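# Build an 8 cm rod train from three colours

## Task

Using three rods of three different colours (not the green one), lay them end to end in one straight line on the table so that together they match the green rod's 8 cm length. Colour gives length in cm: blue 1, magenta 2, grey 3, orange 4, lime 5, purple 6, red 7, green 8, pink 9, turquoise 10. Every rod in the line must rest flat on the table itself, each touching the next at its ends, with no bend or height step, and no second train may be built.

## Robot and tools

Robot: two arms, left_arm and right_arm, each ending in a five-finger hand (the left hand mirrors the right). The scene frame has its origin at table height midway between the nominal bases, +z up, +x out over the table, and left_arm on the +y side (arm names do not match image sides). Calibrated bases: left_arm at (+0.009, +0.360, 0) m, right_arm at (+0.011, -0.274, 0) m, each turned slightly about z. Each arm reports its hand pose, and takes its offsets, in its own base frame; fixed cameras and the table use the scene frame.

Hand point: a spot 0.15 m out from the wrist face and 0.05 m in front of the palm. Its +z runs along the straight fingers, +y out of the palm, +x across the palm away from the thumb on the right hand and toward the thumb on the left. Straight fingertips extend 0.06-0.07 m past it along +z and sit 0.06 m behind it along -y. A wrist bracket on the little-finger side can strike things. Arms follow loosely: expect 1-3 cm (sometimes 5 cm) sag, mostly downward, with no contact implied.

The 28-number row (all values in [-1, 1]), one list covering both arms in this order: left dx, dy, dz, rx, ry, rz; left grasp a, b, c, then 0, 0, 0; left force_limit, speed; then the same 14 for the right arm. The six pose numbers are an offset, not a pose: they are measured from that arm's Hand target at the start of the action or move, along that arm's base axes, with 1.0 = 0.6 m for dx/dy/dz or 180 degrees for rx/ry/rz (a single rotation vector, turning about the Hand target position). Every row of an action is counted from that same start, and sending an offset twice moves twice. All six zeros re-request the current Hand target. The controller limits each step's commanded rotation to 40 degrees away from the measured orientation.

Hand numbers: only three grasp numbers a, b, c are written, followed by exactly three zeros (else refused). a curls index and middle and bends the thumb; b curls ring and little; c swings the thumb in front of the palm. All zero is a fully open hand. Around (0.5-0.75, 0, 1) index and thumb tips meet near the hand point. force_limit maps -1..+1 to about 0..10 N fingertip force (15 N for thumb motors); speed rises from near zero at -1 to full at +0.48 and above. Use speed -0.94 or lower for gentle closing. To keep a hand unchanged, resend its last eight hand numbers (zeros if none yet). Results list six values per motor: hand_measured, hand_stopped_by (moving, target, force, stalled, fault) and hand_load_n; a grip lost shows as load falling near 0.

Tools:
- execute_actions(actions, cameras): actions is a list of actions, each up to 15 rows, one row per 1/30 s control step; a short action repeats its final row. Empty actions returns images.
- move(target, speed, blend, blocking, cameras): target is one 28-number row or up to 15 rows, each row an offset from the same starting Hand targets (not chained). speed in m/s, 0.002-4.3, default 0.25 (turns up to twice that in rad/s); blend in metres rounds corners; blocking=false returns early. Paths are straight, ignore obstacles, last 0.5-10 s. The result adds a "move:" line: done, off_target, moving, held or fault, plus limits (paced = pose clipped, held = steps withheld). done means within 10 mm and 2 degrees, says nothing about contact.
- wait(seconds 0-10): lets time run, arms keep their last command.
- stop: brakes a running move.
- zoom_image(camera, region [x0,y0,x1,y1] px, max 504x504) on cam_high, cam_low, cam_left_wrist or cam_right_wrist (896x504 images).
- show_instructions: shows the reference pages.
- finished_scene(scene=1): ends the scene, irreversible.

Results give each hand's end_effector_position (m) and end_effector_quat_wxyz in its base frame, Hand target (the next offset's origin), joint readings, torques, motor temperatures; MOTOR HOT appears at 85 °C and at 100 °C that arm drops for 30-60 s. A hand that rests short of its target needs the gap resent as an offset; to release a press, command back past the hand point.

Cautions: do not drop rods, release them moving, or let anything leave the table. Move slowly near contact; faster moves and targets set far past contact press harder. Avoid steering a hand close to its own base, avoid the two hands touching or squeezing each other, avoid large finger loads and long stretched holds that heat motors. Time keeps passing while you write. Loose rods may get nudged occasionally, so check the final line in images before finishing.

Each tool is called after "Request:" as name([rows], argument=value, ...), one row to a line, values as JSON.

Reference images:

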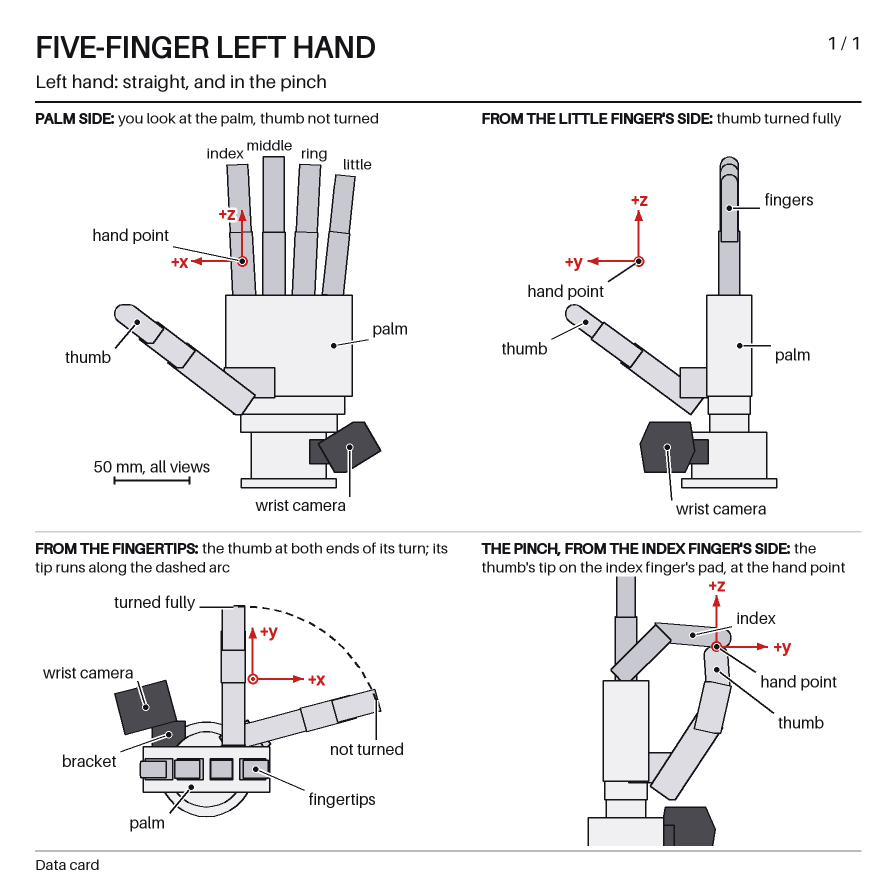

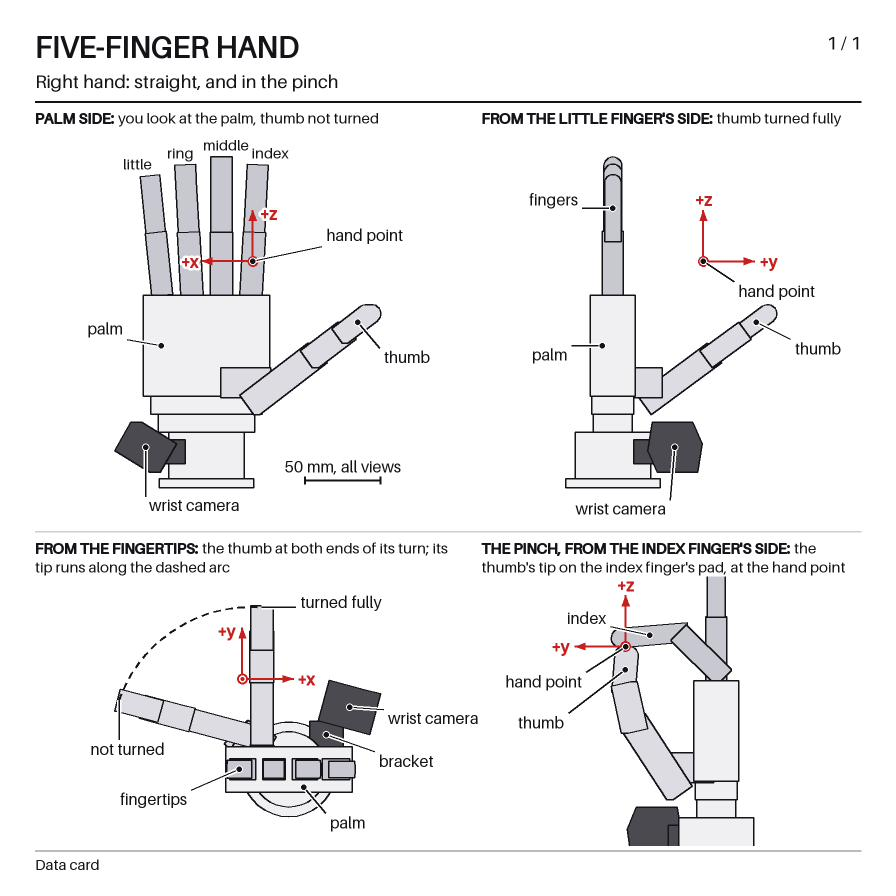

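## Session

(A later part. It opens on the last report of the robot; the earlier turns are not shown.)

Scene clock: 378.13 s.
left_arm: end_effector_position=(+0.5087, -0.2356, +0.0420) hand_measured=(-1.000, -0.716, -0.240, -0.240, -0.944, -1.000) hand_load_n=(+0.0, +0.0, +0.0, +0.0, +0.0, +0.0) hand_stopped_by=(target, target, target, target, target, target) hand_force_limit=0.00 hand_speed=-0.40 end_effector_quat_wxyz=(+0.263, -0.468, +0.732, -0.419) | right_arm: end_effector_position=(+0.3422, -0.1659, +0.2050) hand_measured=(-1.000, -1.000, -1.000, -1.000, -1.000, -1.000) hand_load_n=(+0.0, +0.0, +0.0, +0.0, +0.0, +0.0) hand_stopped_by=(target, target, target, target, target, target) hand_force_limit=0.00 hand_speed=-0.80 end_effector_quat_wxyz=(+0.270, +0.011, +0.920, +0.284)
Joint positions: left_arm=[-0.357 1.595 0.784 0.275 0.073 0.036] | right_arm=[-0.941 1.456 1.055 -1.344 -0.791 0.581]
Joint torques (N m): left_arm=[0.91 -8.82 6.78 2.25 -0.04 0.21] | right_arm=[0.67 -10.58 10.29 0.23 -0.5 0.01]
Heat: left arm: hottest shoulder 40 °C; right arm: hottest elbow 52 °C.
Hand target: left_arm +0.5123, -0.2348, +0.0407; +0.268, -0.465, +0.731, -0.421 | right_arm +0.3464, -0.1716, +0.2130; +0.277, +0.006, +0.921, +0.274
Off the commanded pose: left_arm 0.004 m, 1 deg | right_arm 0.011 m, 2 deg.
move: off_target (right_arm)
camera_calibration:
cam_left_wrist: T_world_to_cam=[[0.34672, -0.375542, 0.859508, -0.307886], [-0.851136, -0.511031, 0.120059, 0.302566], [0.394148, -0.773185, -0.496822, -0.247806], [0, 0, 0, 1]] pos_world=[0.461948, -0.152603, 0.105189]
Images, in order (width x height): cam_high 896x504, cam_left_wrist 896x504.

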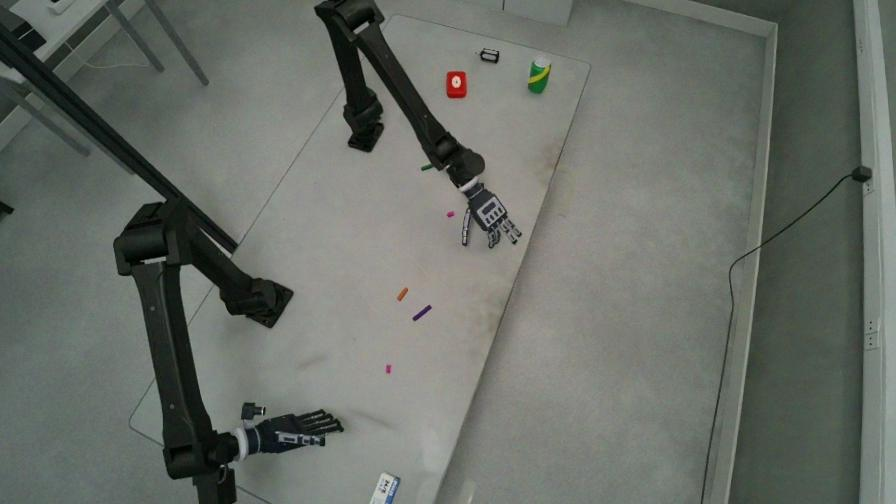

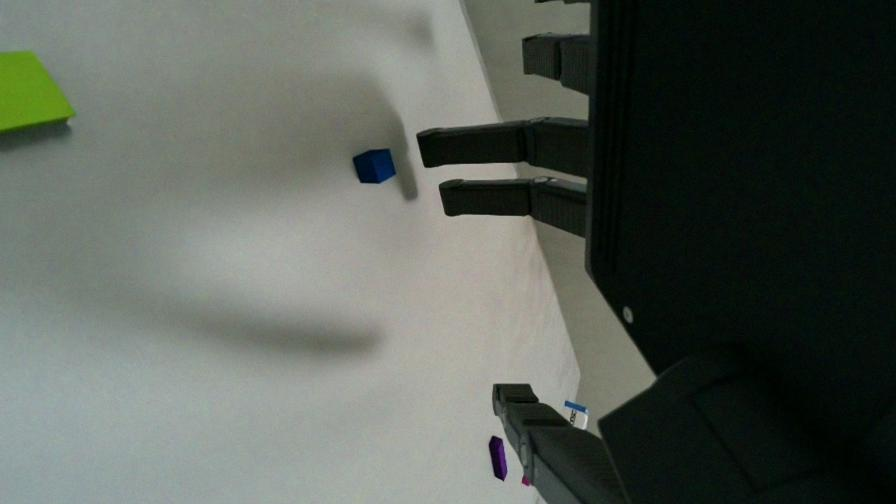

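Request:
move([
  [0.0015, 0.003, -0.0162, 0, 0, 0, 0.38,0,0,0,0,0, 0, -0.4, 0,0,0,0,0,0, 0,0,0,0,0,0, 0, -0.8],
  [-0.2377, 0.0955, -0.0162, 0, 0, 0, 0.38,0,0,0,0,0, 0, -0.4, 0,0,0,0,0,0, 0,0,0,0,0,0, 0, -0.8],
], speed=[0.05, 0.08], cameras=["cam_high", "cam_left_wrist"])

Request:
zoom_image(camera="cam_left_wrist", region=[300, 60, 520, 280])

Request:
zoom_image(camera="cam_high", region=[400, 160, 520, 260])

Scene clock: 387.17 s.
left_arm: end_effector_position=(+0.3684, -0.1808, +0.0298) hand_measured=(-1.000, -0.716, -0.240, -0.240, -0.944, -1.000) hand_load_n=(+0.0, +0.0, +0.0, +0.0, +0.0, +0.0) hand_stopped_by=(target, target, target, target, target, target) hand_force_limit=0.00 hand_speed=-0.40 end_effector_quat_wxyz=(+0.266, -0.466, +0.730, -0.423) | right_arm: end_effector_position=(+0.3422, -0.1659, +0.2050) hand_measured=(-1.000, -1.000, -1.000, -1.000, -1.000, -1.000) hand_load_n=(+0.0, +0.0, +0.0, +0.0, +0.0, +0.0) hand_stopped_by=(target, target, target, target, target, target) hand_force_limit=0.00 hand_speed=-0.80 end_effector_quat_wxyz=(+0.270, +0.011, +0.920, +0.284)
Joint positions: left_arm=[-0.348 1.25 0.367 0.356 0.08 0.041] | right_arm=[-0.941 1.456 1.055 -1.344 -0.791 0.581]
Joint torques (N m): left_arm=[1.38 -4.6 6.39 1.35 0.26 0.21] | right_arm=[0.67 -10.58 10.29 0.23 -0.5 0.01]
Heat: left arm: hottest elbow 40 °C; right arm: hottest elbow 52 °C.
Hand target: left_arm +0.3697, -0.1776, +0.0310; +0.269, -0.465, +0.731, -0.421 | right_arm +0.3464, -0.1716, +0.2130; +0.277, +0.006, +0.921, +0.274
Off the commanded pose: left_arm 0.004 m, 0 deg | right_arm 0.011 m, 2 deg.
move: off_target (right_arm)
camera_calibration:
cam_left_wrist: T_world_to_cam=[[0.338354, -0.372851, 0.864002, -0.224742], [-0.852209, -0.510784, 0.113313, 0.213285], [0.399069, -0.77465, -0.490573, -0.158457], [0, 0, 0, 1]] pos_world=[0.321041, -0.0976011, 0.0922746]
Images, in order (width x height): cam_high 896x504, cam_left_wrist 896x504.

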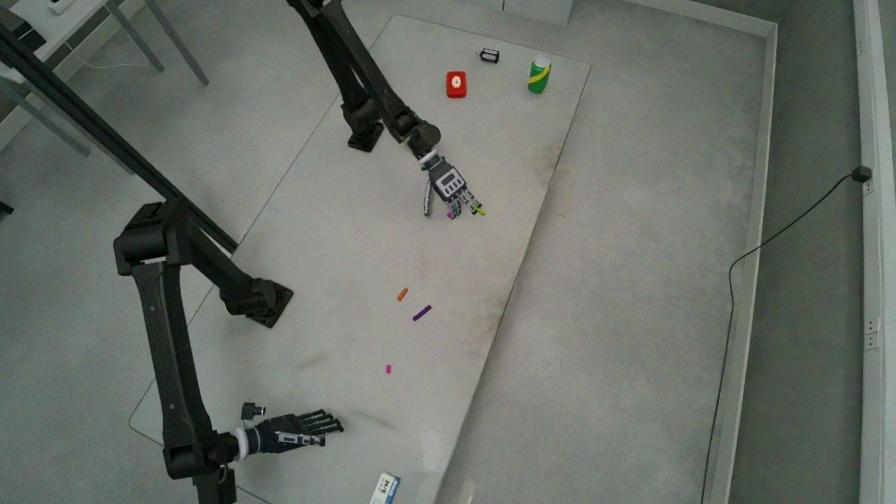

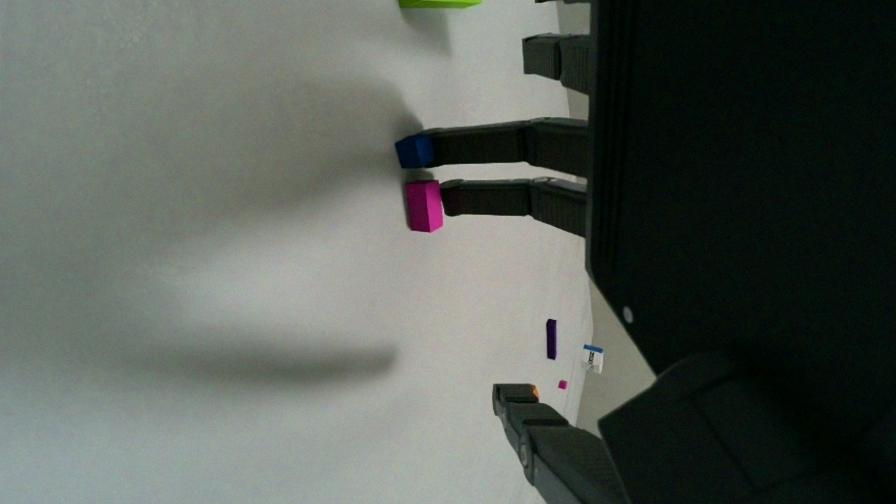

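Scaled by 2.291 from the camera's 896x504 image, which has a finer 1280x720 frame.

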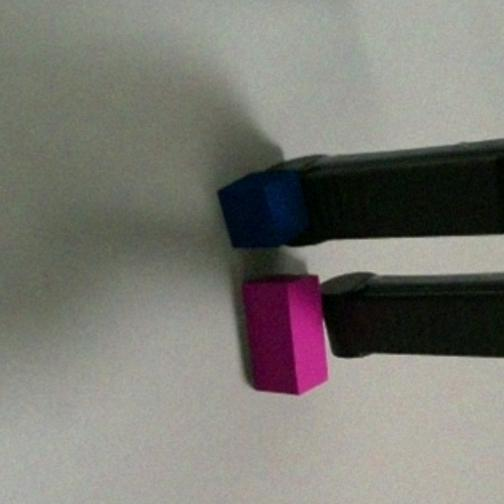

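Scaled by 4.200 from the camera's 896x504 image, which has a finer 1280x720 frame.

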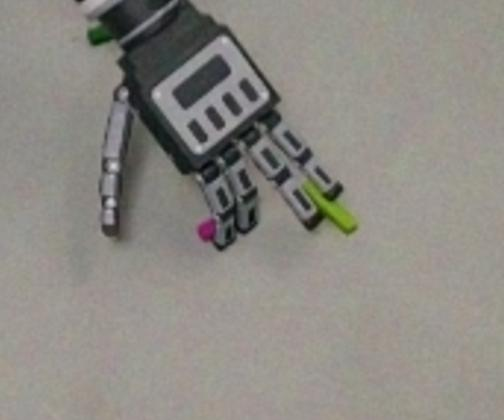

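Request:
move([
  [0.008, -0.004, 0.09, 0, 0, 0, 0.38,0,0,0,0,0, 0, -0.4, 0,0,0,0,0,0, 0,0,0,0,0,0, 0, -0.8],
  [0.1488, 0.1127, 0.09, 0, 0, 0, 0.38,0,0,0,0,0, 0, -0.4, 0,0,0,0,0,0, 0,0,0,0,0,0, 0, -0.8],
  [0.1488, 0.1127, 0.0517, 0, 0, 0, 0.38,0,0,0,0,0, 0, -0.4, 0,0,0,0,0,0, 0,0,0,0,0,0, 0, -0.8],
], speed=[0.08, 0.15, 0.06], blend=[0.01, 0.01, 0], cameras=["cam_high", "cam_left_wrist"])

Request:
zoom_image(camera="cam_high", region=[400, 160, 520, 260])

Scene clock: 401.13 s.
left_arm: end_effector_position=(+0.4504, -0.1101, +0.0570) hand_measured=(-1.000, -0.716, -0.240, -0.240, -0.944, -1.000) hand_load_n=(+0.0, +0.0, +0.0, +0.0, +0.0, +0.0) hand_stopped_by=(target, target, target, target, target, target) hand_force_limit=0.00 hand_speed=-0.40 end_effector_quat_wxyz=(+0.260, -0.473, +0.732, -0.416) | right_arm: end_effector_position=(+0.3422, -0.1659, +0.2050) hand_measured=(-1.000, -1.000, -1.000, -1.000, -1.000, -1.000) hand_load_n=(+0.0, +0.0, +0.0, +0.0, +0.0, +0.0) hand_stopped_by=(target, target, target, target, target, target) hand_force_limit=0.00 hand_speed=-0.80 end_effector_quat_wxyz=(+0.270, +0.011, +0.920, +0.284)
Joint positions: left_arm=[-0.069 1.352 0.583 0.191 0.314 0.183] | right_arm=[-0.941 1.456 1.055 -1.344 -0.791 0.581]
Joint torques (N m): left_arm=[0.73 -5.6 7.99 2.19 0.35 0.26] | right_arm=[0.62 -10.7 10.28 0.23 -0.51 0.01]
Heat: left arm: hottest elbow 40 °C; right arm: hottest elbow 52 °C.
Hand target: left_arm +0.4590, -0.1099, +0.0620; +0.268, -0.465, +0.731, -0.421 | right_arm +0.3464, -0.1716, +0.2130; +0.277, +0.006, +0.921, +0.274
Off the commanded pose: left_arm 0.010 m, 2 deg | right_arm 0.011 m, 2 deg.
move: off_target (right_arm)
camera_calibration:
cam_left_wrist: T_world_to_cam=[[0.361076, -0.372007, 0.855122, -0.259225], [-0.845615, -0.517199, 0.132063, 0.311515], [0.39314, -0.770789, -0.501323, -0.119346], [0, 0, 0, 1]] pos_world=[0.403941, -0.0273087, 0.120699]
Images, in order (width x height): cam_high 896x504, cam_left_wrist 896x504.

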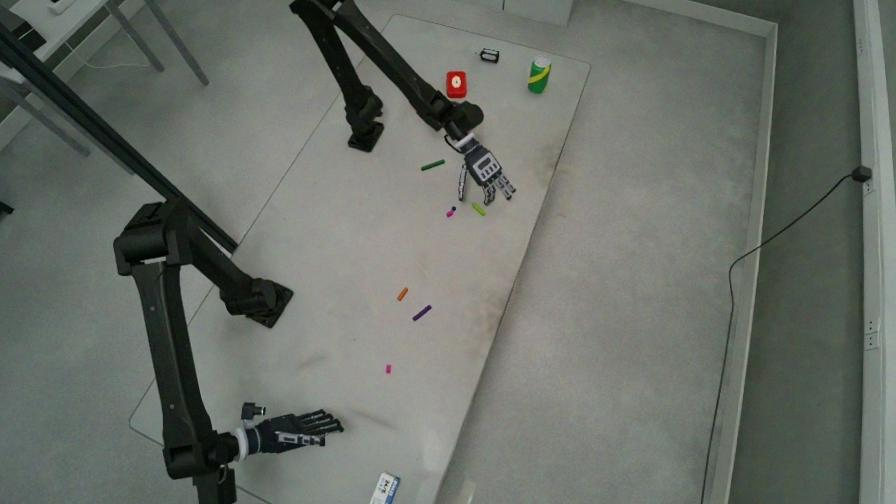

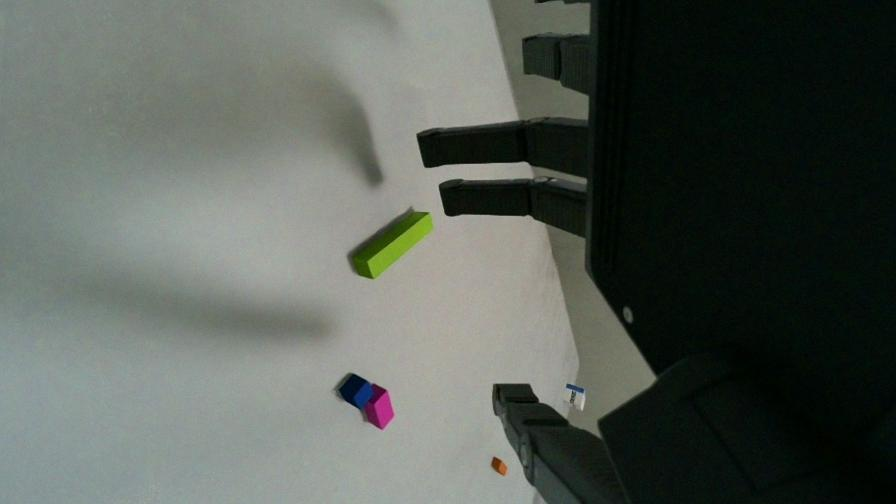

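Scaled by 4.200 from the camera's 896x504 image, which has a finer 1280x720 frame.

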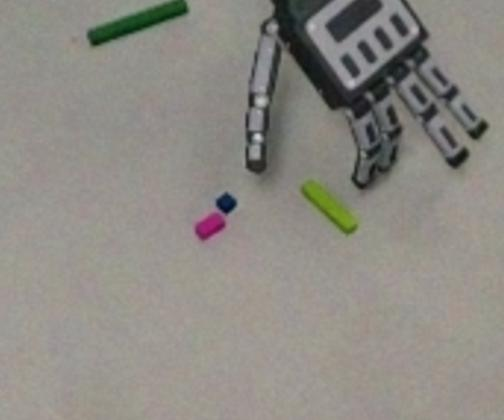

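Request:
move(target=[0.012, -0.0057, -0.0342, 0, 0, 0, 0.38,0,0,0,0,0, 0, -0.4, 0,0,0,0,0,0, 0,0,0,0,0,0, 0, -0.8], speed=0.05, cameras=["cam_left_wrist"])

Scene clock: 417.27 s.
left_arm: end_effector_position=(+0.4593, -0.1107, +0.0379) hand_measured=(-1.000, -0.716, -0.240, -0.240, -0.944, -1.000) hand_load_n=(+0.0, +0.0, +0.0, +0.0, +0.0, +0.0) hand_stopped_by=(target, target, target, target, target, target) hand_force_limit=0.00 hand_speed=-0.40 end_effector_quat_wxyz=(+0.261, -0.472, +0.732, -0.417) | right_arm: end_effector_position=(+0.3422, -0.1659, +0.2050) hand_measured=(-1.000, -1.000, -1.000, -1.000, -1.000, -1.000) hand_load_n=(+0.0, +0.0, +0.0, +0.0, +0.0, +0.0) hand_stopped_by=(target, target, target, target, target, target) hand_force_limit=0.00 hand_speed=-0.80 end_effector_quat_wxyz=(+0.270, +0.011, +0.920, +0.284)
Joint positions: left_arm=[-0.069 1.427 0.583 0.269 0.314 0.184] | right_arm=[-0.941 1.456 1.055 -1.344 -0.791 0.581]
Joint torques (N m): left_arm=[0.21 -6.18 7.31 2.28 0.06 0.18] | right_arm=[0.73 -10.52 10.29 0.21 -0.5 0.01]
Heat: left arm: hottest elbow 41 °C; right arm: hottest elbow 53 °C.
Hand target: left_arm +0.4663, -0.1133, +0.0415; +0.269, -0.465, +0.731, -0.421 | right_arm +0.3464, -0.1716, +0.2130; +0.277, +0.006, +0.921, +0.274
Off the commanded pose: left_arm 0.008 m, 1 deg | right_arm 0.011 m, 2 deg.
move: off_target (right_arm)
camera_calibration:
cam_left_wrist: T_world_to_cam=[[0.357608, -0.372088, 0.856544, -0.244761], [-0.846244, -0.517015, 0.128713, 0.321629], [0.394953, -0.770874, -0.499765, -0.133774], [0, 0, 0, 1]] pos_world=[0.412539, -0.0279085, 0.101395]
Images, in order (width x height): cam_left_wrist 896x504.

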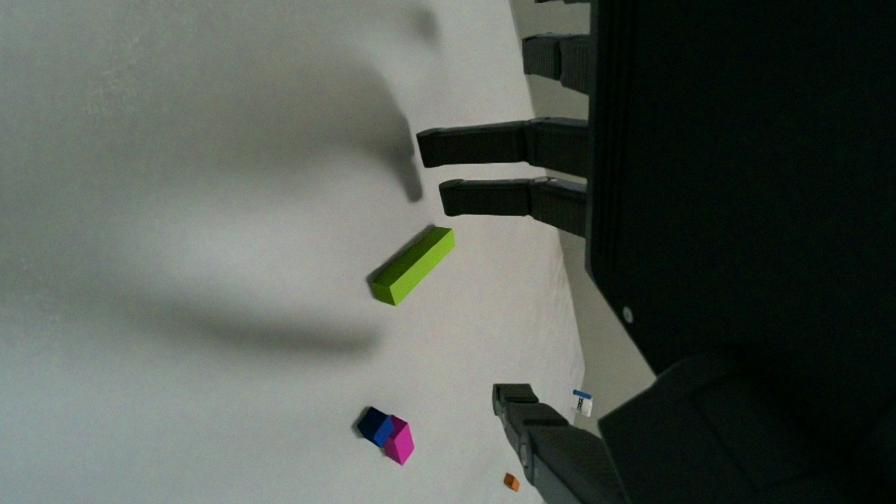

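Request:
move([
  [0, 0, -0.0117, 0, 0, 0, 0.38,0,0,0,0,0, 0, -0.4, 0,0,0,0,0,0, 0,0,0,0,0,0, 0, -0.8],
  [-0.048, -0.0713, -0.0117, 0, 0, 0, 0.38,0,0,0,0,0, 0, -0.4, 0,0,0,0,0,0, 0,0,0,0,0,0, 0, -0.8],
], speed=[0.05, 0.05], cameras=["cam_high", "cam_left_wrist"])

Request:
zoom_image(camera="cam_high", region=[400, 160, 520, 260])

Scene clock: 426.80 s.
left_arm: end_effector_position=(+0.4369, -0.1521, +0.0304) hand_measured=(-1.000, -0.716, -0.240, -0.240, -0.944, -1.000) hand_load_n=(+0.0, +0.0, +0.0, +0.0, +0.5, -0.5) hand_stopped_by=(target, target, target, target, target, target) hand_force_limit=0.00 hand_speed=-0.40 end_effector_quat_wxyz=(+0.266, -0.468, +0.734, -0.414) | right_arm: end_effector_position=(+0.3422, -0.1659, +0.2050) hand_measured=(-1.000, -1.000, -1.000, -1.000, -1.000, -1.000) hand_load_n=(+0.0, +0.0, +0.0, +0.0, +0.0, +0.0) hand_stopped_by=(target, target, target, target, target, target) hand_force_limit=0.00 hand_speed=-0.80 end_effector_quat_wxyz=(+0.270, +0.011, +0.920, +0.284)
Joint positions: left_arm=[-0.202 1.407 0.528 0.325 0.198 0.124] | right_arm=[-0.941 1.456 1.055 -1.344 -0.791 0.581]
Joint torques (N m): left_arm=[-0.15 -6.95 6.09 2.11 -0.01 0.09] | right_arm=[0.73 -10.64 10.29 0.18 -0.5 0.01]
Heat: left arm: hottest elbow 41 °C; right arm: hottest elbow 53 °C.
Hand target: left_arm +0.4376, -0.1561, +0.0345; +0.269, -0.465, +0.730, -0.421 | right_arm +0.3464, -0.1716, +0.2130; +0.277, +0.006, +0.921, +0.274
Off the commanded pose: left_arm 0.006 m, 1 deg | right_arm 0.011 m, 2 deg.
move: off_target (right_arm)
camera_calibration:
cam_left_wrist: T_world_to_cam=[[0.349865, -0.383679, 0.854626, -0.244108], [-0.849417, -0.514661, 0.116679, 0.28434], [0.395076, -0.766756, -0.505965, -0.159755], [0, 0, 0, 1]] pos_world=[0.390043, -0.0698129, 0.0946137]
Images, in order (width x height): cam_high 896x504, cam_left_wrist 896x504.

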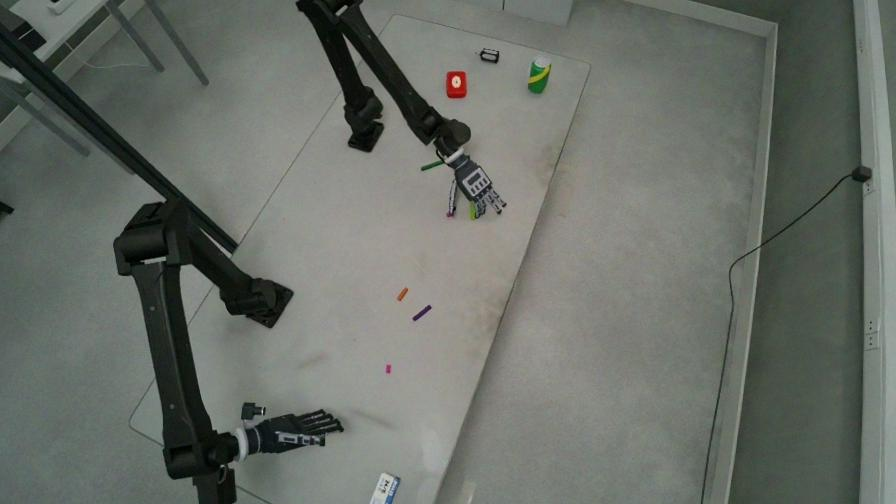

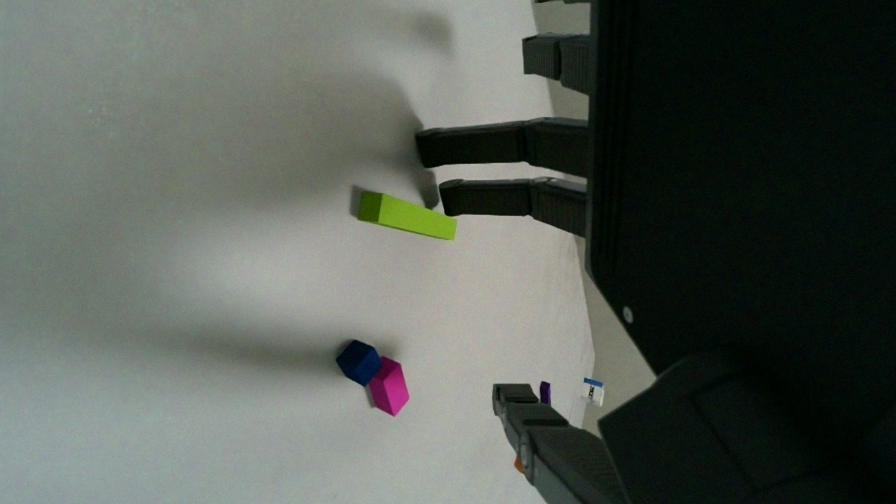

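Scaled by 4.200 from the camera's 896x504 image, which has a finer 1280x720 frame.

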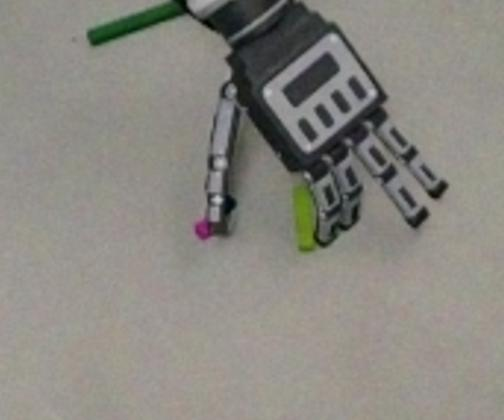

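Request:
move([
  [0.015, -0.0067, 0.058, 0, 0, 0, 0.38,0,0,0,0,0, 0, -0.4, 0,0,0,0,0,0, 0,0,0,0,0,0, 0, -0.8],
  [0.032, -0.029, 0.058, 0, 0, 0, 0.38,0,0,0,0,0, 0, -0.4, 0,0,0,0,0,0, 0,0,0,0,0,0, 0, -0.8],
  [0.032, -0.029, 0.004, 0, 0, 0, 0.38,0,0,0,0,0, 0, -0.4, 0,0,0,0,0,0, 0,0,0,0,0,0, 0, -0.8],
], speed=[0.06, 0.08, 0.05], blend=[0.005, 0.005, 0], cameras=["cam_high", "cam_left_wrist"])

Scene clock: 445.67 s.
left_arm: end_effector_position=(+0.4533, -0.1702, +0.0357) hand_measured=(-1.000, -0.716, -0.240, -0.240, -0.944, -1.000) hand_load_n=(+0.0, +0.0, +0.0, +0.0, +0.0, +0.0) hand_stopped_by=(target, target, target, target, target, target) hand_force_limit=0.00 hand_speed=-0.40 end_effector_quat_wxyz=(+0.266, -0.466, +0.734, -0.416) | right_arm: end_effector_position=(+0.3422, -0.1659, +0.2050) hand_measured=(-1.000, -1.000, -1.000, -1.000, -1.000, -1.000) hand_load_n=(+0.0, +0.0, +0.0, +0.0, +0.0, +0.0) hand_stopped_by=(target, target, target, target, target, target) hand_force_limit=0.00 hand_speed=-0.80 end_effector_quat_wxyz=(+0.270, +0.011, +0.920, +0.284)
Joint positions: left_arm=[-0.241 1.442 0.583 0.313 0.167 0.104] | right_arm=[-0.941 1.456 1.055 -1.344 -0.791 0.581]
Joint torques (N m): left_arm=[0.21 -6.36 6.72 2.36 -0.05 0.04] | right_arm=[0.79 -10.64 10.3 0.23 -0.51 0.01]
Heat: left arm: hottest elbow 40 °C; right arm: hottest elbow 53 °C.
Hand target: left_arm +0.4567, -0.1736, +0.0369; +0.269, -0.465, +0.731, -0.421 | right_arm +0.3464, -0.1716, +0.2130; +0.277, +0.006, +0.921, +0.274
Off the commanded pose: left_arm 0.005 m, 1 deg | right_arm 0.011 m, 2 deg.
move: off_target (right_arm)
camera_calibration:
cam_left_wrist: T_world_to_cam=[[0.34528, -0.383945, 0.856369, -0.259435], [-0.851542, -0.511767, 0.113888, 0.28995], [0.394535, -0.768558, -0.503648, -0.177589], [0, 0, 0, 1]] pos_world=[0.406548, -0.0877094, 0.0997083]
Images, in order (width x height): cam_high 896x504, cam_left_wrist 896x504.

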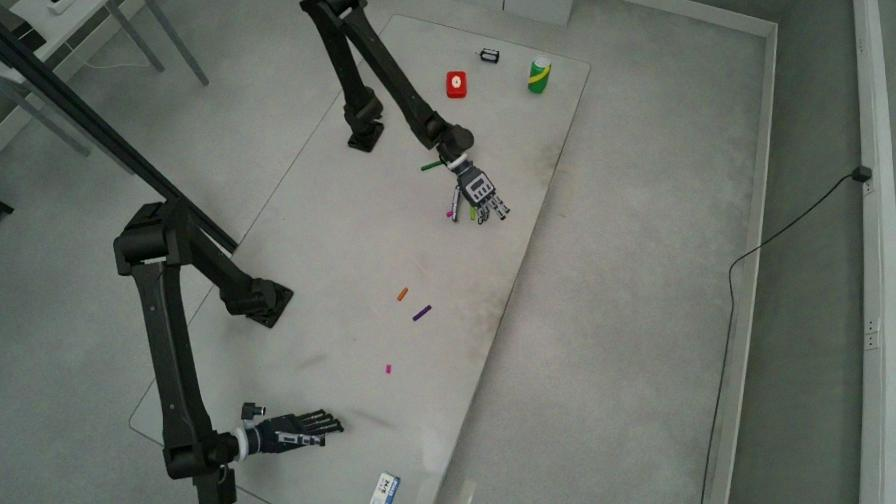

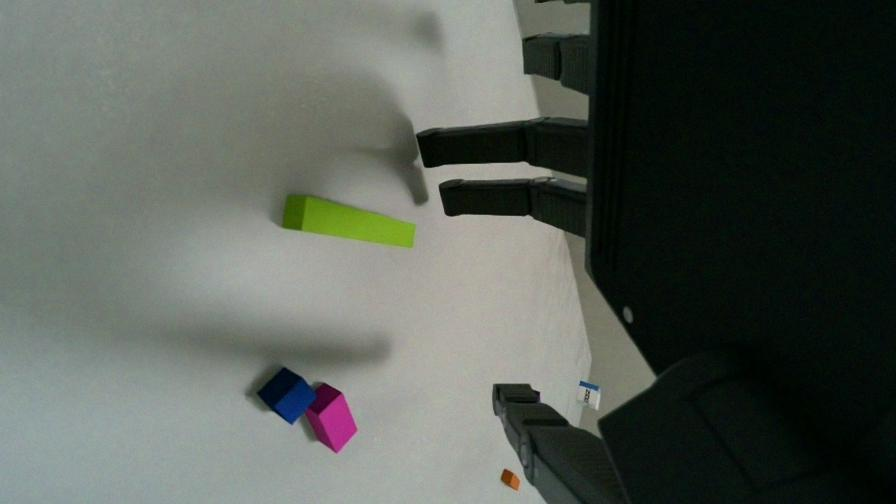

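Request:
move([
  [0.0028, 0.008, -0.0085, 0, 0, 0, 0.38,0,0,0,0,0, 0, -0.4, 0,0,0,0,0,0, 0,0,0,0,0,0, 0, -0.8],
  [-0.1213, 0.0673, -0.0092, 0, 0, 0, 0.38,0,0,0,0,0, 0, -0.4, 0,0,0,0,0,0, 0,0,0,0,0,0, 0, -0.8],
], speed=[0.05, 0.06], cameras=["cam_high", "cam_left_wrist"])

Request:
zoom_image(camera="cam_left_wrist", region=[300, 60, 520, 280])

Request:
zoom_image(camera="cam_high", region=[400, 160, 520, 260])

Scene clock: 460.23 s.
left_arm: end_effector_position=(+0.3834, -0.1363, +0.0301) hand_measured=(-1.000, -0.716, -0.240, -0.240, -0.944, -1.000) hand_load_n=(+0.0, +0.0, +0.0, +0.0, +0.0, +0.0) hand_stopped_by=(target, target, target, target, target, target) hand_force_limit=0.00 hand_speed=-0.40 end_effector_quat_wxyz=(+0.267, -0.466, +0.730, -0.423) | right_arm: end_effector_position=(+0.3422, -0.1659, +0.2050) hand_measured=(-1.000, -1.000, -1.000, -1.000, -1.000, -1.000) hand_load_n=(+0.0, +0.0, +0.0, +0.0, +0.0, +0.0) hand_stopped_by=(target, target, target, target, target, target) hand_force_limit=0.00 hand_speed=-0.80 end_effector_quat_wxyz=(+0.270, +0.011, +0.920, +0.284)
Joint positions: left_arm=[-0.178 1.256 0.376 0.341 0.226 0.127] | right_arm=[-0.941 1.456 1.055 -1.344 -0.791 0.581]
Joint torques (N m): left_arm=[0.85 -5.19 6.54 1.14 0.3 0.25] | right_arm=[0.62 -10.58 10.28 0.21 -0.51 0.01]
Heat: left arm: hottest elbow 41 °C; right arm: hottest elbow 53 °C.
Hand target: left_arm +0.3839, -0.1331, +0.0314; +0.269, -0.465, +0.731, -0.421 | right_arm +0.3464, -0.1716, +0.2130; +0.277, +0.006, +0.921, +0.274
Off the commanded pose: left_arm 0.003 m, 0 deg | right_arm 0.011 m, 2 deg.
move: off_target (right_arm)
camera_calibration:
cam_left_wrist: T_world_to_cam=[[0.338085, -0.371906, 0.864514, -0.213355], [-0.851661, -0.511791, 0.112891, 0.248477], [0.400466, -0.774439, -0.489767, -0.130317], [0, 0, 0, 1]] pos_world=[0.335937, -0.0531018, 0.0925726]
Images, in order (width x height): cam_high 896x504, cam_left_wrist 896x504.

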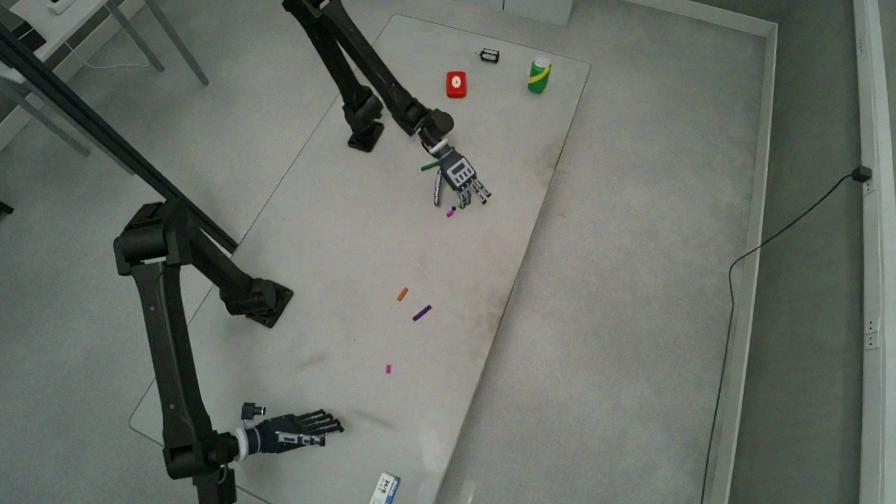

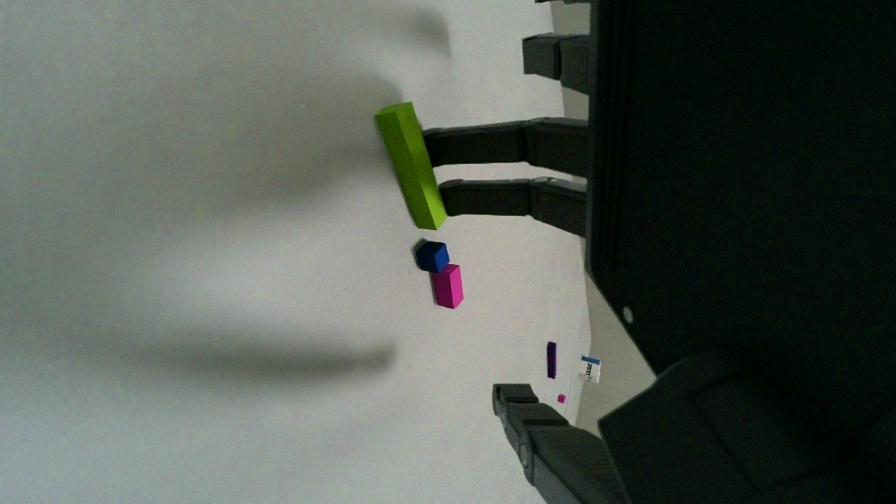

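Scaled by 2.291 from the camera's 896x504 image, which has a finer 1280x720 frame.

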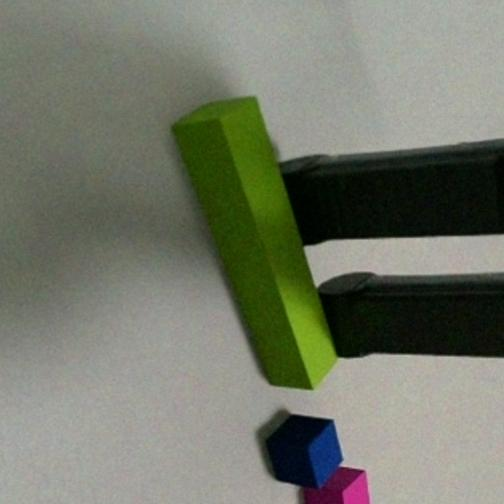

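Scaled by 4.200 from the camera's 896x504 image, which has a finer 1280x720 frame.

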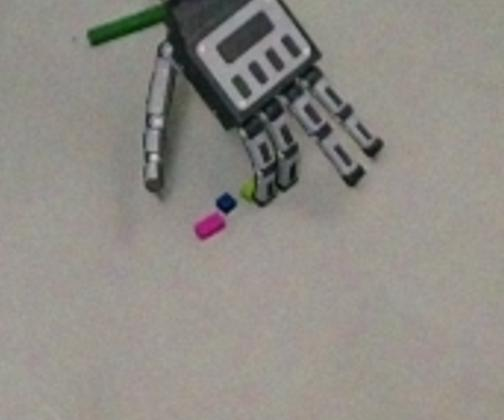

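Request:
move(target=[-0.0155, 0.0075, 0.001, 0, 0, 0, 0.38,0,0,0,0,0, 0, -0.4, 0,0,0,0,0,0, 0,0,0,0,0,0, 0, -0.8], speed=0.05, cameras=["cam_left_wrist"])

Request:
zoom_image(camera="cam_left_wrist", region=[330, 80, 530, 340])

Scene clock: 532.60 s.
left_arm: end_effector_position=(+0.3751, -0.1320, +0.0314) hand_measured=(-1.000, -0.716, -0.240, -0.240, -0.944, -1.000) hand_load_n=(+0.0, +0.0, +0.0, +0.0, +0.0, +0.0) hand_stopped_by=(target, target, target, target, target, target) hand_force_limit=0.00 hand_speed=-0.40 end_effector_quat_wxyz=(+0.267, -0.466, +0.730, -0.424) | right_arm: end_effector_position=(+0.3422, -0.1659, +0.2050) hand_measured=(-1.000, -1.000, -1.000, -1.000, -1.000, -1.000) hand_load_n=(+0.0, +0.0, +0.0, +0.0, +0.0, +0.0) hand_stopped_by=(target, target, target, target, target, target) hand_force_limit=0.00 hand_speed=-0.80 end_effector_quat_wxyz=(+0.270, +0.011, +0.920, +0.284)
Joint positions: left_arm=[-0.167 1.222 0.354 0.331 0.235 0.133] | right_arm=[-0.941 1.456 1.055 -1.344 -0.791 0.581]
Joint torques (N m): left_arm=[1.2 -4.54 6.41 1.16 0.31 0.3] | right_arm=[0.73 -10.64 10.26 0.24 -0.5 0.01]
Motor temperatures (°C): left_arm=[32 37 40 27 27 27] | right_arm=[30 36 54 31 31 28]
Heat: left arm: hottest elbow 40 °C; right arm: hottest elbow 54 °C.
Hand target: left_arm +0.3747, -0.1287, +0.0321; +0.269, -0.465, +0.730, -0.421 | right_arm +0.3464, -0.1716, +0.2130; +0.277, +0.006, +0.921, +0.274
Off the commanded pose: left_arm 0.003 m, 0 deg | right_arm 0.011 m, 2 deg.
move: off_target (right_arm)
camera_calibration:
cam_left_wrist: T_world_to_cam=[[0.3356, -0.372045, 0.865422, -0.209142], [-0.852278, -0.511237, 0.110722, 0.243832], [0.401243, -0.774738, -0.488656, -0.123457], [0, 0, 0, 1]] pos_world=[0.327537, -0.0488012, 0.0936702]
Images, in order (width x height): cam_left_wrist 896x504.

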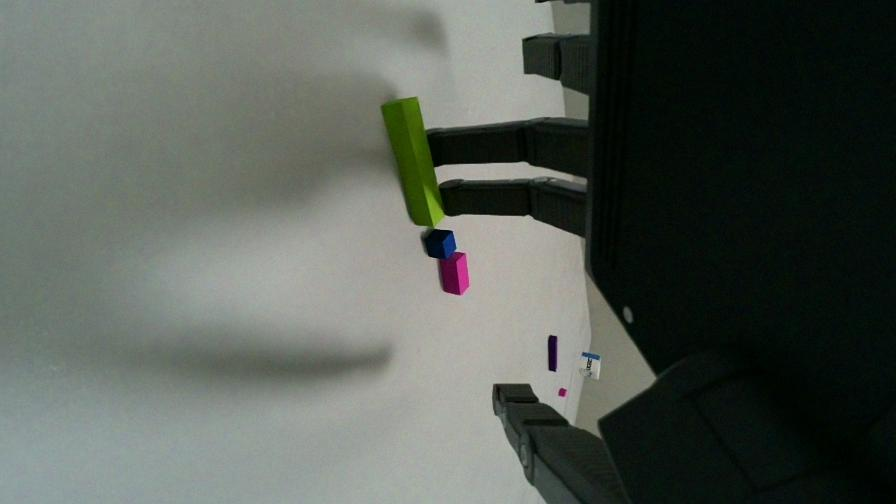

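Scaled by 1.938 from the camera's 896x504 image, which has a finer 1280x720 frame.

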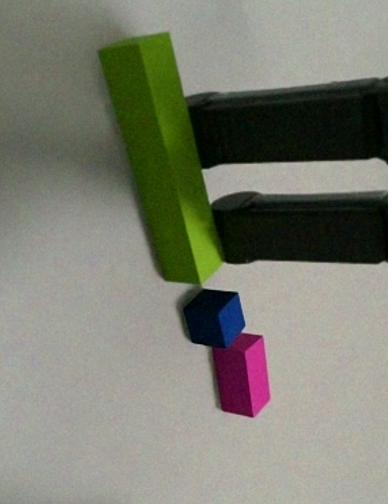

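Request:
move([
  [0.01, -0.005, 0.0667, 0, 0, 0, 0.38,0,0,0,0,0, 0, -0.4, 0,0,0,0,0,0, 0,0,0,0,0,0, 0, -0.8],
  [0.0083, -0.0867, 0.0667, 0, 0, 0, 0.38,0,0,0,0,0, 0, -0.4, 0,0,0,0,0,0, 0,0,0,0,0,0, 0, -0.8],
  [0.0083, -0.0867, 0.008, 0, 0, 0, 0.38,0,0,0,0,0, 0, -0.4, 0,0,0,0,0,0, 0,0,0,0,0,0, 0, -0.8],
], speed=[0.06, 0.08, 0.05], blend=[0.005, 0.005, 0], cameras=["cam_left_wrist"])

Request:
zoom_image(camera="cam_left_wrist", region=[330, 80, 530, 280])

Scene clock: 541.50 s.
left_arm: end_effector_position=(+0.3774, -0.1776, +0.0355) hand_measured=(-1.000, -0.716, -0.240, -0.240, -0.944, -1.000) hand_load_n=(+0.0, +0.0, +0.0, +0.0, +0.0, +0.0) hand_stopped_by=(target, target, target, target, target, target) hand_force_limit=0.00 hand_speed=-0.40 end_effector_quat_wxyz=(+0.267, -0.466, +0.734, -0.416) | right_arm: end_effector_position=(+0.3422, -0.1659, +0.2050) hand_measured=(-1.000, -1.000, -1.000, -1.000, -1.000, -1.000) hand_load_n=(+0.0, +0.0, +0.0, +0.0, +0.0, +0.0) hand_stopped_by=(target, target, target, target, target, target) hand_force_limit=0.00 hand_speed=-0.80 end_effector_quat_wxyz=(+0.270, +0.011, +0.920, +0.284)
Joint positions: left_arm=[-0.332 1.248 0.4 0.309 0.089 0.058] | right_arm=[-0.941 1.456 1.055 -1.344 -0.791 0.581]
Joint torques (N m): left_arm=[0.32 -4.01 6.54 2.22 -0.11 0.04] | right_arm=[0.73 -10.46 10.29 0.23 -0.5 0.01]
Heat: left arm: hottest elbow 40 °C; right arm: hottest elbow 54 °C.
Hand target: left_arm +0.3795, -0.1807, +0.0368; +0.269, -0.465, +0.731, -0.421 | right_arm +0.3464, -0.1716, +0.2130; +0.277, +0.006, +0.921, +0.274
Off the commanded pose: left_arm 0.004 m, 1 deg | right_arm 0.011 m, 2 deg.
move: off_target (right_arm)
camera_calibration:
cam_left_wrist: T_world_to_cam=[[0.344251, -0.384565, 0.856505, -0.235601], [-0.851588, -0.512024, 0.11238, 0.221471], [0.395333, -0.768077, -0.503755, -0.153637], [0, 0, 0, 1]] pos_world=[0.330446, -0.0952102, 0.0995089]
Images, in order (width x height): cam_left_wrist 896x504.

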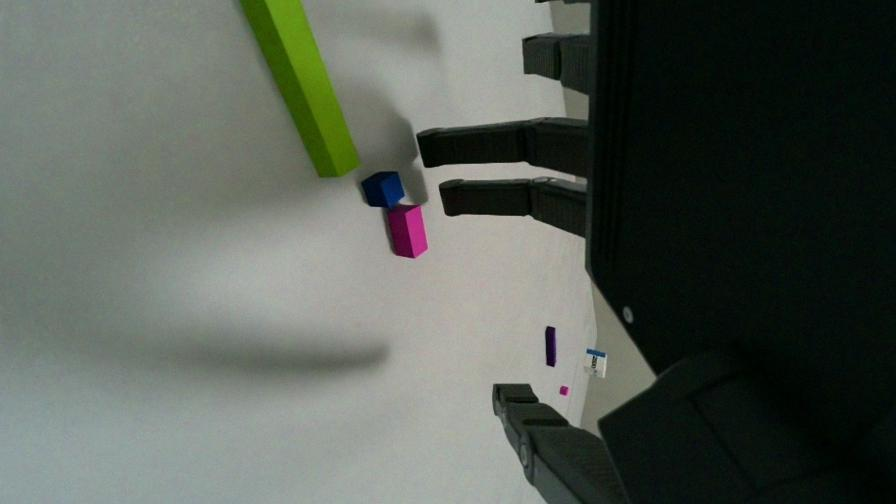

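Scaled by 2.520 from the camera's 896x504 image, which has a finer 1280x720 frame.

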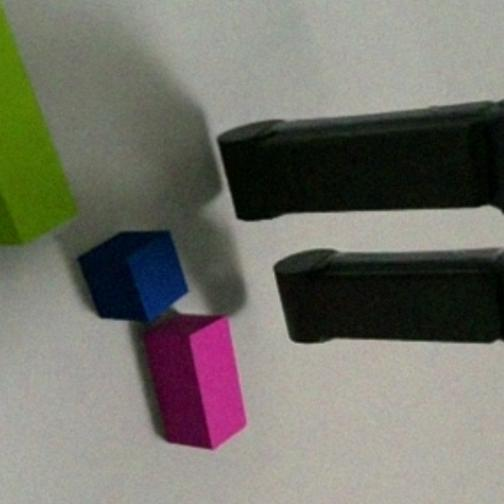

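Request:
move([
  [-0.002, -0.0045, -0.0083, 0, 0, 0, 0.38,0,0,0,0,0, 0, -0.4, 0,0,0,0,0,0, 0,0,0,0,0,0, 0, -0.8],
  [-0.0513, 0.0258, -0.0083, 0, 0, 0, 0.38,0,0,0,0,0, 0, -0.4, 0,0,0,0,0,0, 0,0,0,0,0,0, 0, -0.8],
], speed=[0.05, 0.05], cameras=["cam_left_wrist"])

Request:
zoom_image(camera="cam_left_wrist", region=[300, 20, 520, 240])

Scene clock: 559.77 s.
left_arm: end_effector_position=(+0.3486, -0.1683, +0.0314) hand_measured=(-1.000, -0.716, -0.240, -0.240, -0.944, -1.000) hand_load_n=(+0.0, +0.0, -0.5, +0.0, +0.0, +0.0) hand_stopped_by=(target, target, target, target, target, target) hand_force_limit=0.00 hand_speed=-0.40 end_effector_quat_wxyz=(+0.268, -0.464, +0.730, -0.424) | right_arm: end_effector_position=(+0.3422, -0.1659, +0.2050) hand_measured=(-1.000, -1.000, -1.000, -1.000, -1.000, -1.000) hand_load_n=(+0.0, +0.0, +0.0, +0.0, +0.0, +0.0) hand_stopped_by=(target, target, target, target, target, target) hand_force_limit=0.00 hand_speed=-0.80 end_effector_quat_wxyz=(+0.270, +0.011, +0.920, +0.284)
Joint positions: left_arm=[-0.329 1.166 0.311 0.332 0.096 0.053] | right_arm=[-0.941 1.456 1.055 -1.344 -0.791 0.581]
Joint torques (N m): left_arm=[0.85 -3.66 6.64 1.18 0.25 0.22] | right_arm=[0.62 -10.64 10.3 0.21 -0.5 0.01]
Heat: left arm: hottest elbow 40 °C; right arm: hottest elbow 54 °C.
Hand target: left_arm +0.3487, -0.1652, +0.0318; +0.269, -0.465, +0.731, -0.421 | right_arm +0.3464, -0.1716, +0.2130; +0.277, +0.006, +0.921, +0.274
Off the commanded pose: left_arm 0.003 m, 0 deg | right_arm 0.011 m, 2 deg.
move: off_target (right_arm)
camera_calibration:
cam_left_wrist: T_world_to_cam=[[0.333426, -0.374171, 0.865346, -0.213362], [-0.853333, -0.509998, 0.108277, 0.203332], [0.400811, -0.774531, -0.489339, -0.140687], [0, 0, 0, 1]] pos_world=[0.301039, -0.0851009, 0.0937725]
Images, in order (width x height): cam_left_wrist 896x504.

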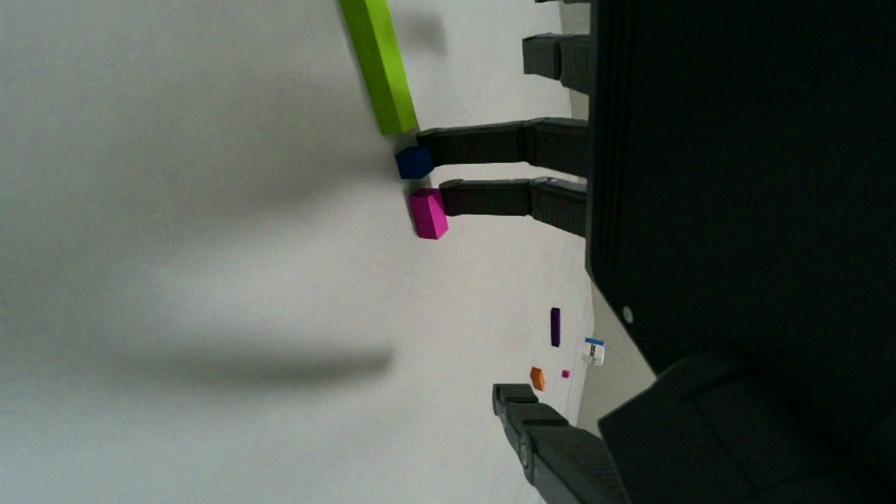

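Scaled by 2.291 from the camera's 896x504 image, which has a finer 1280x720 frame.

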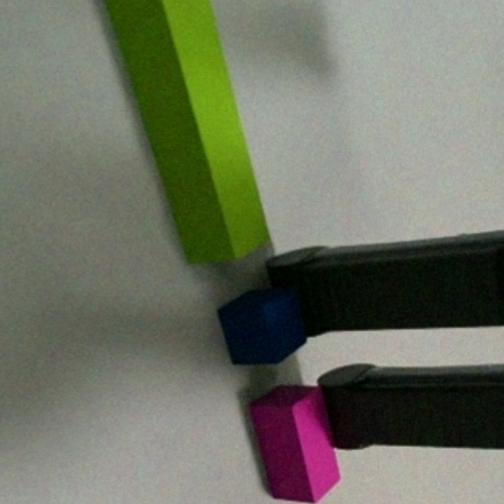

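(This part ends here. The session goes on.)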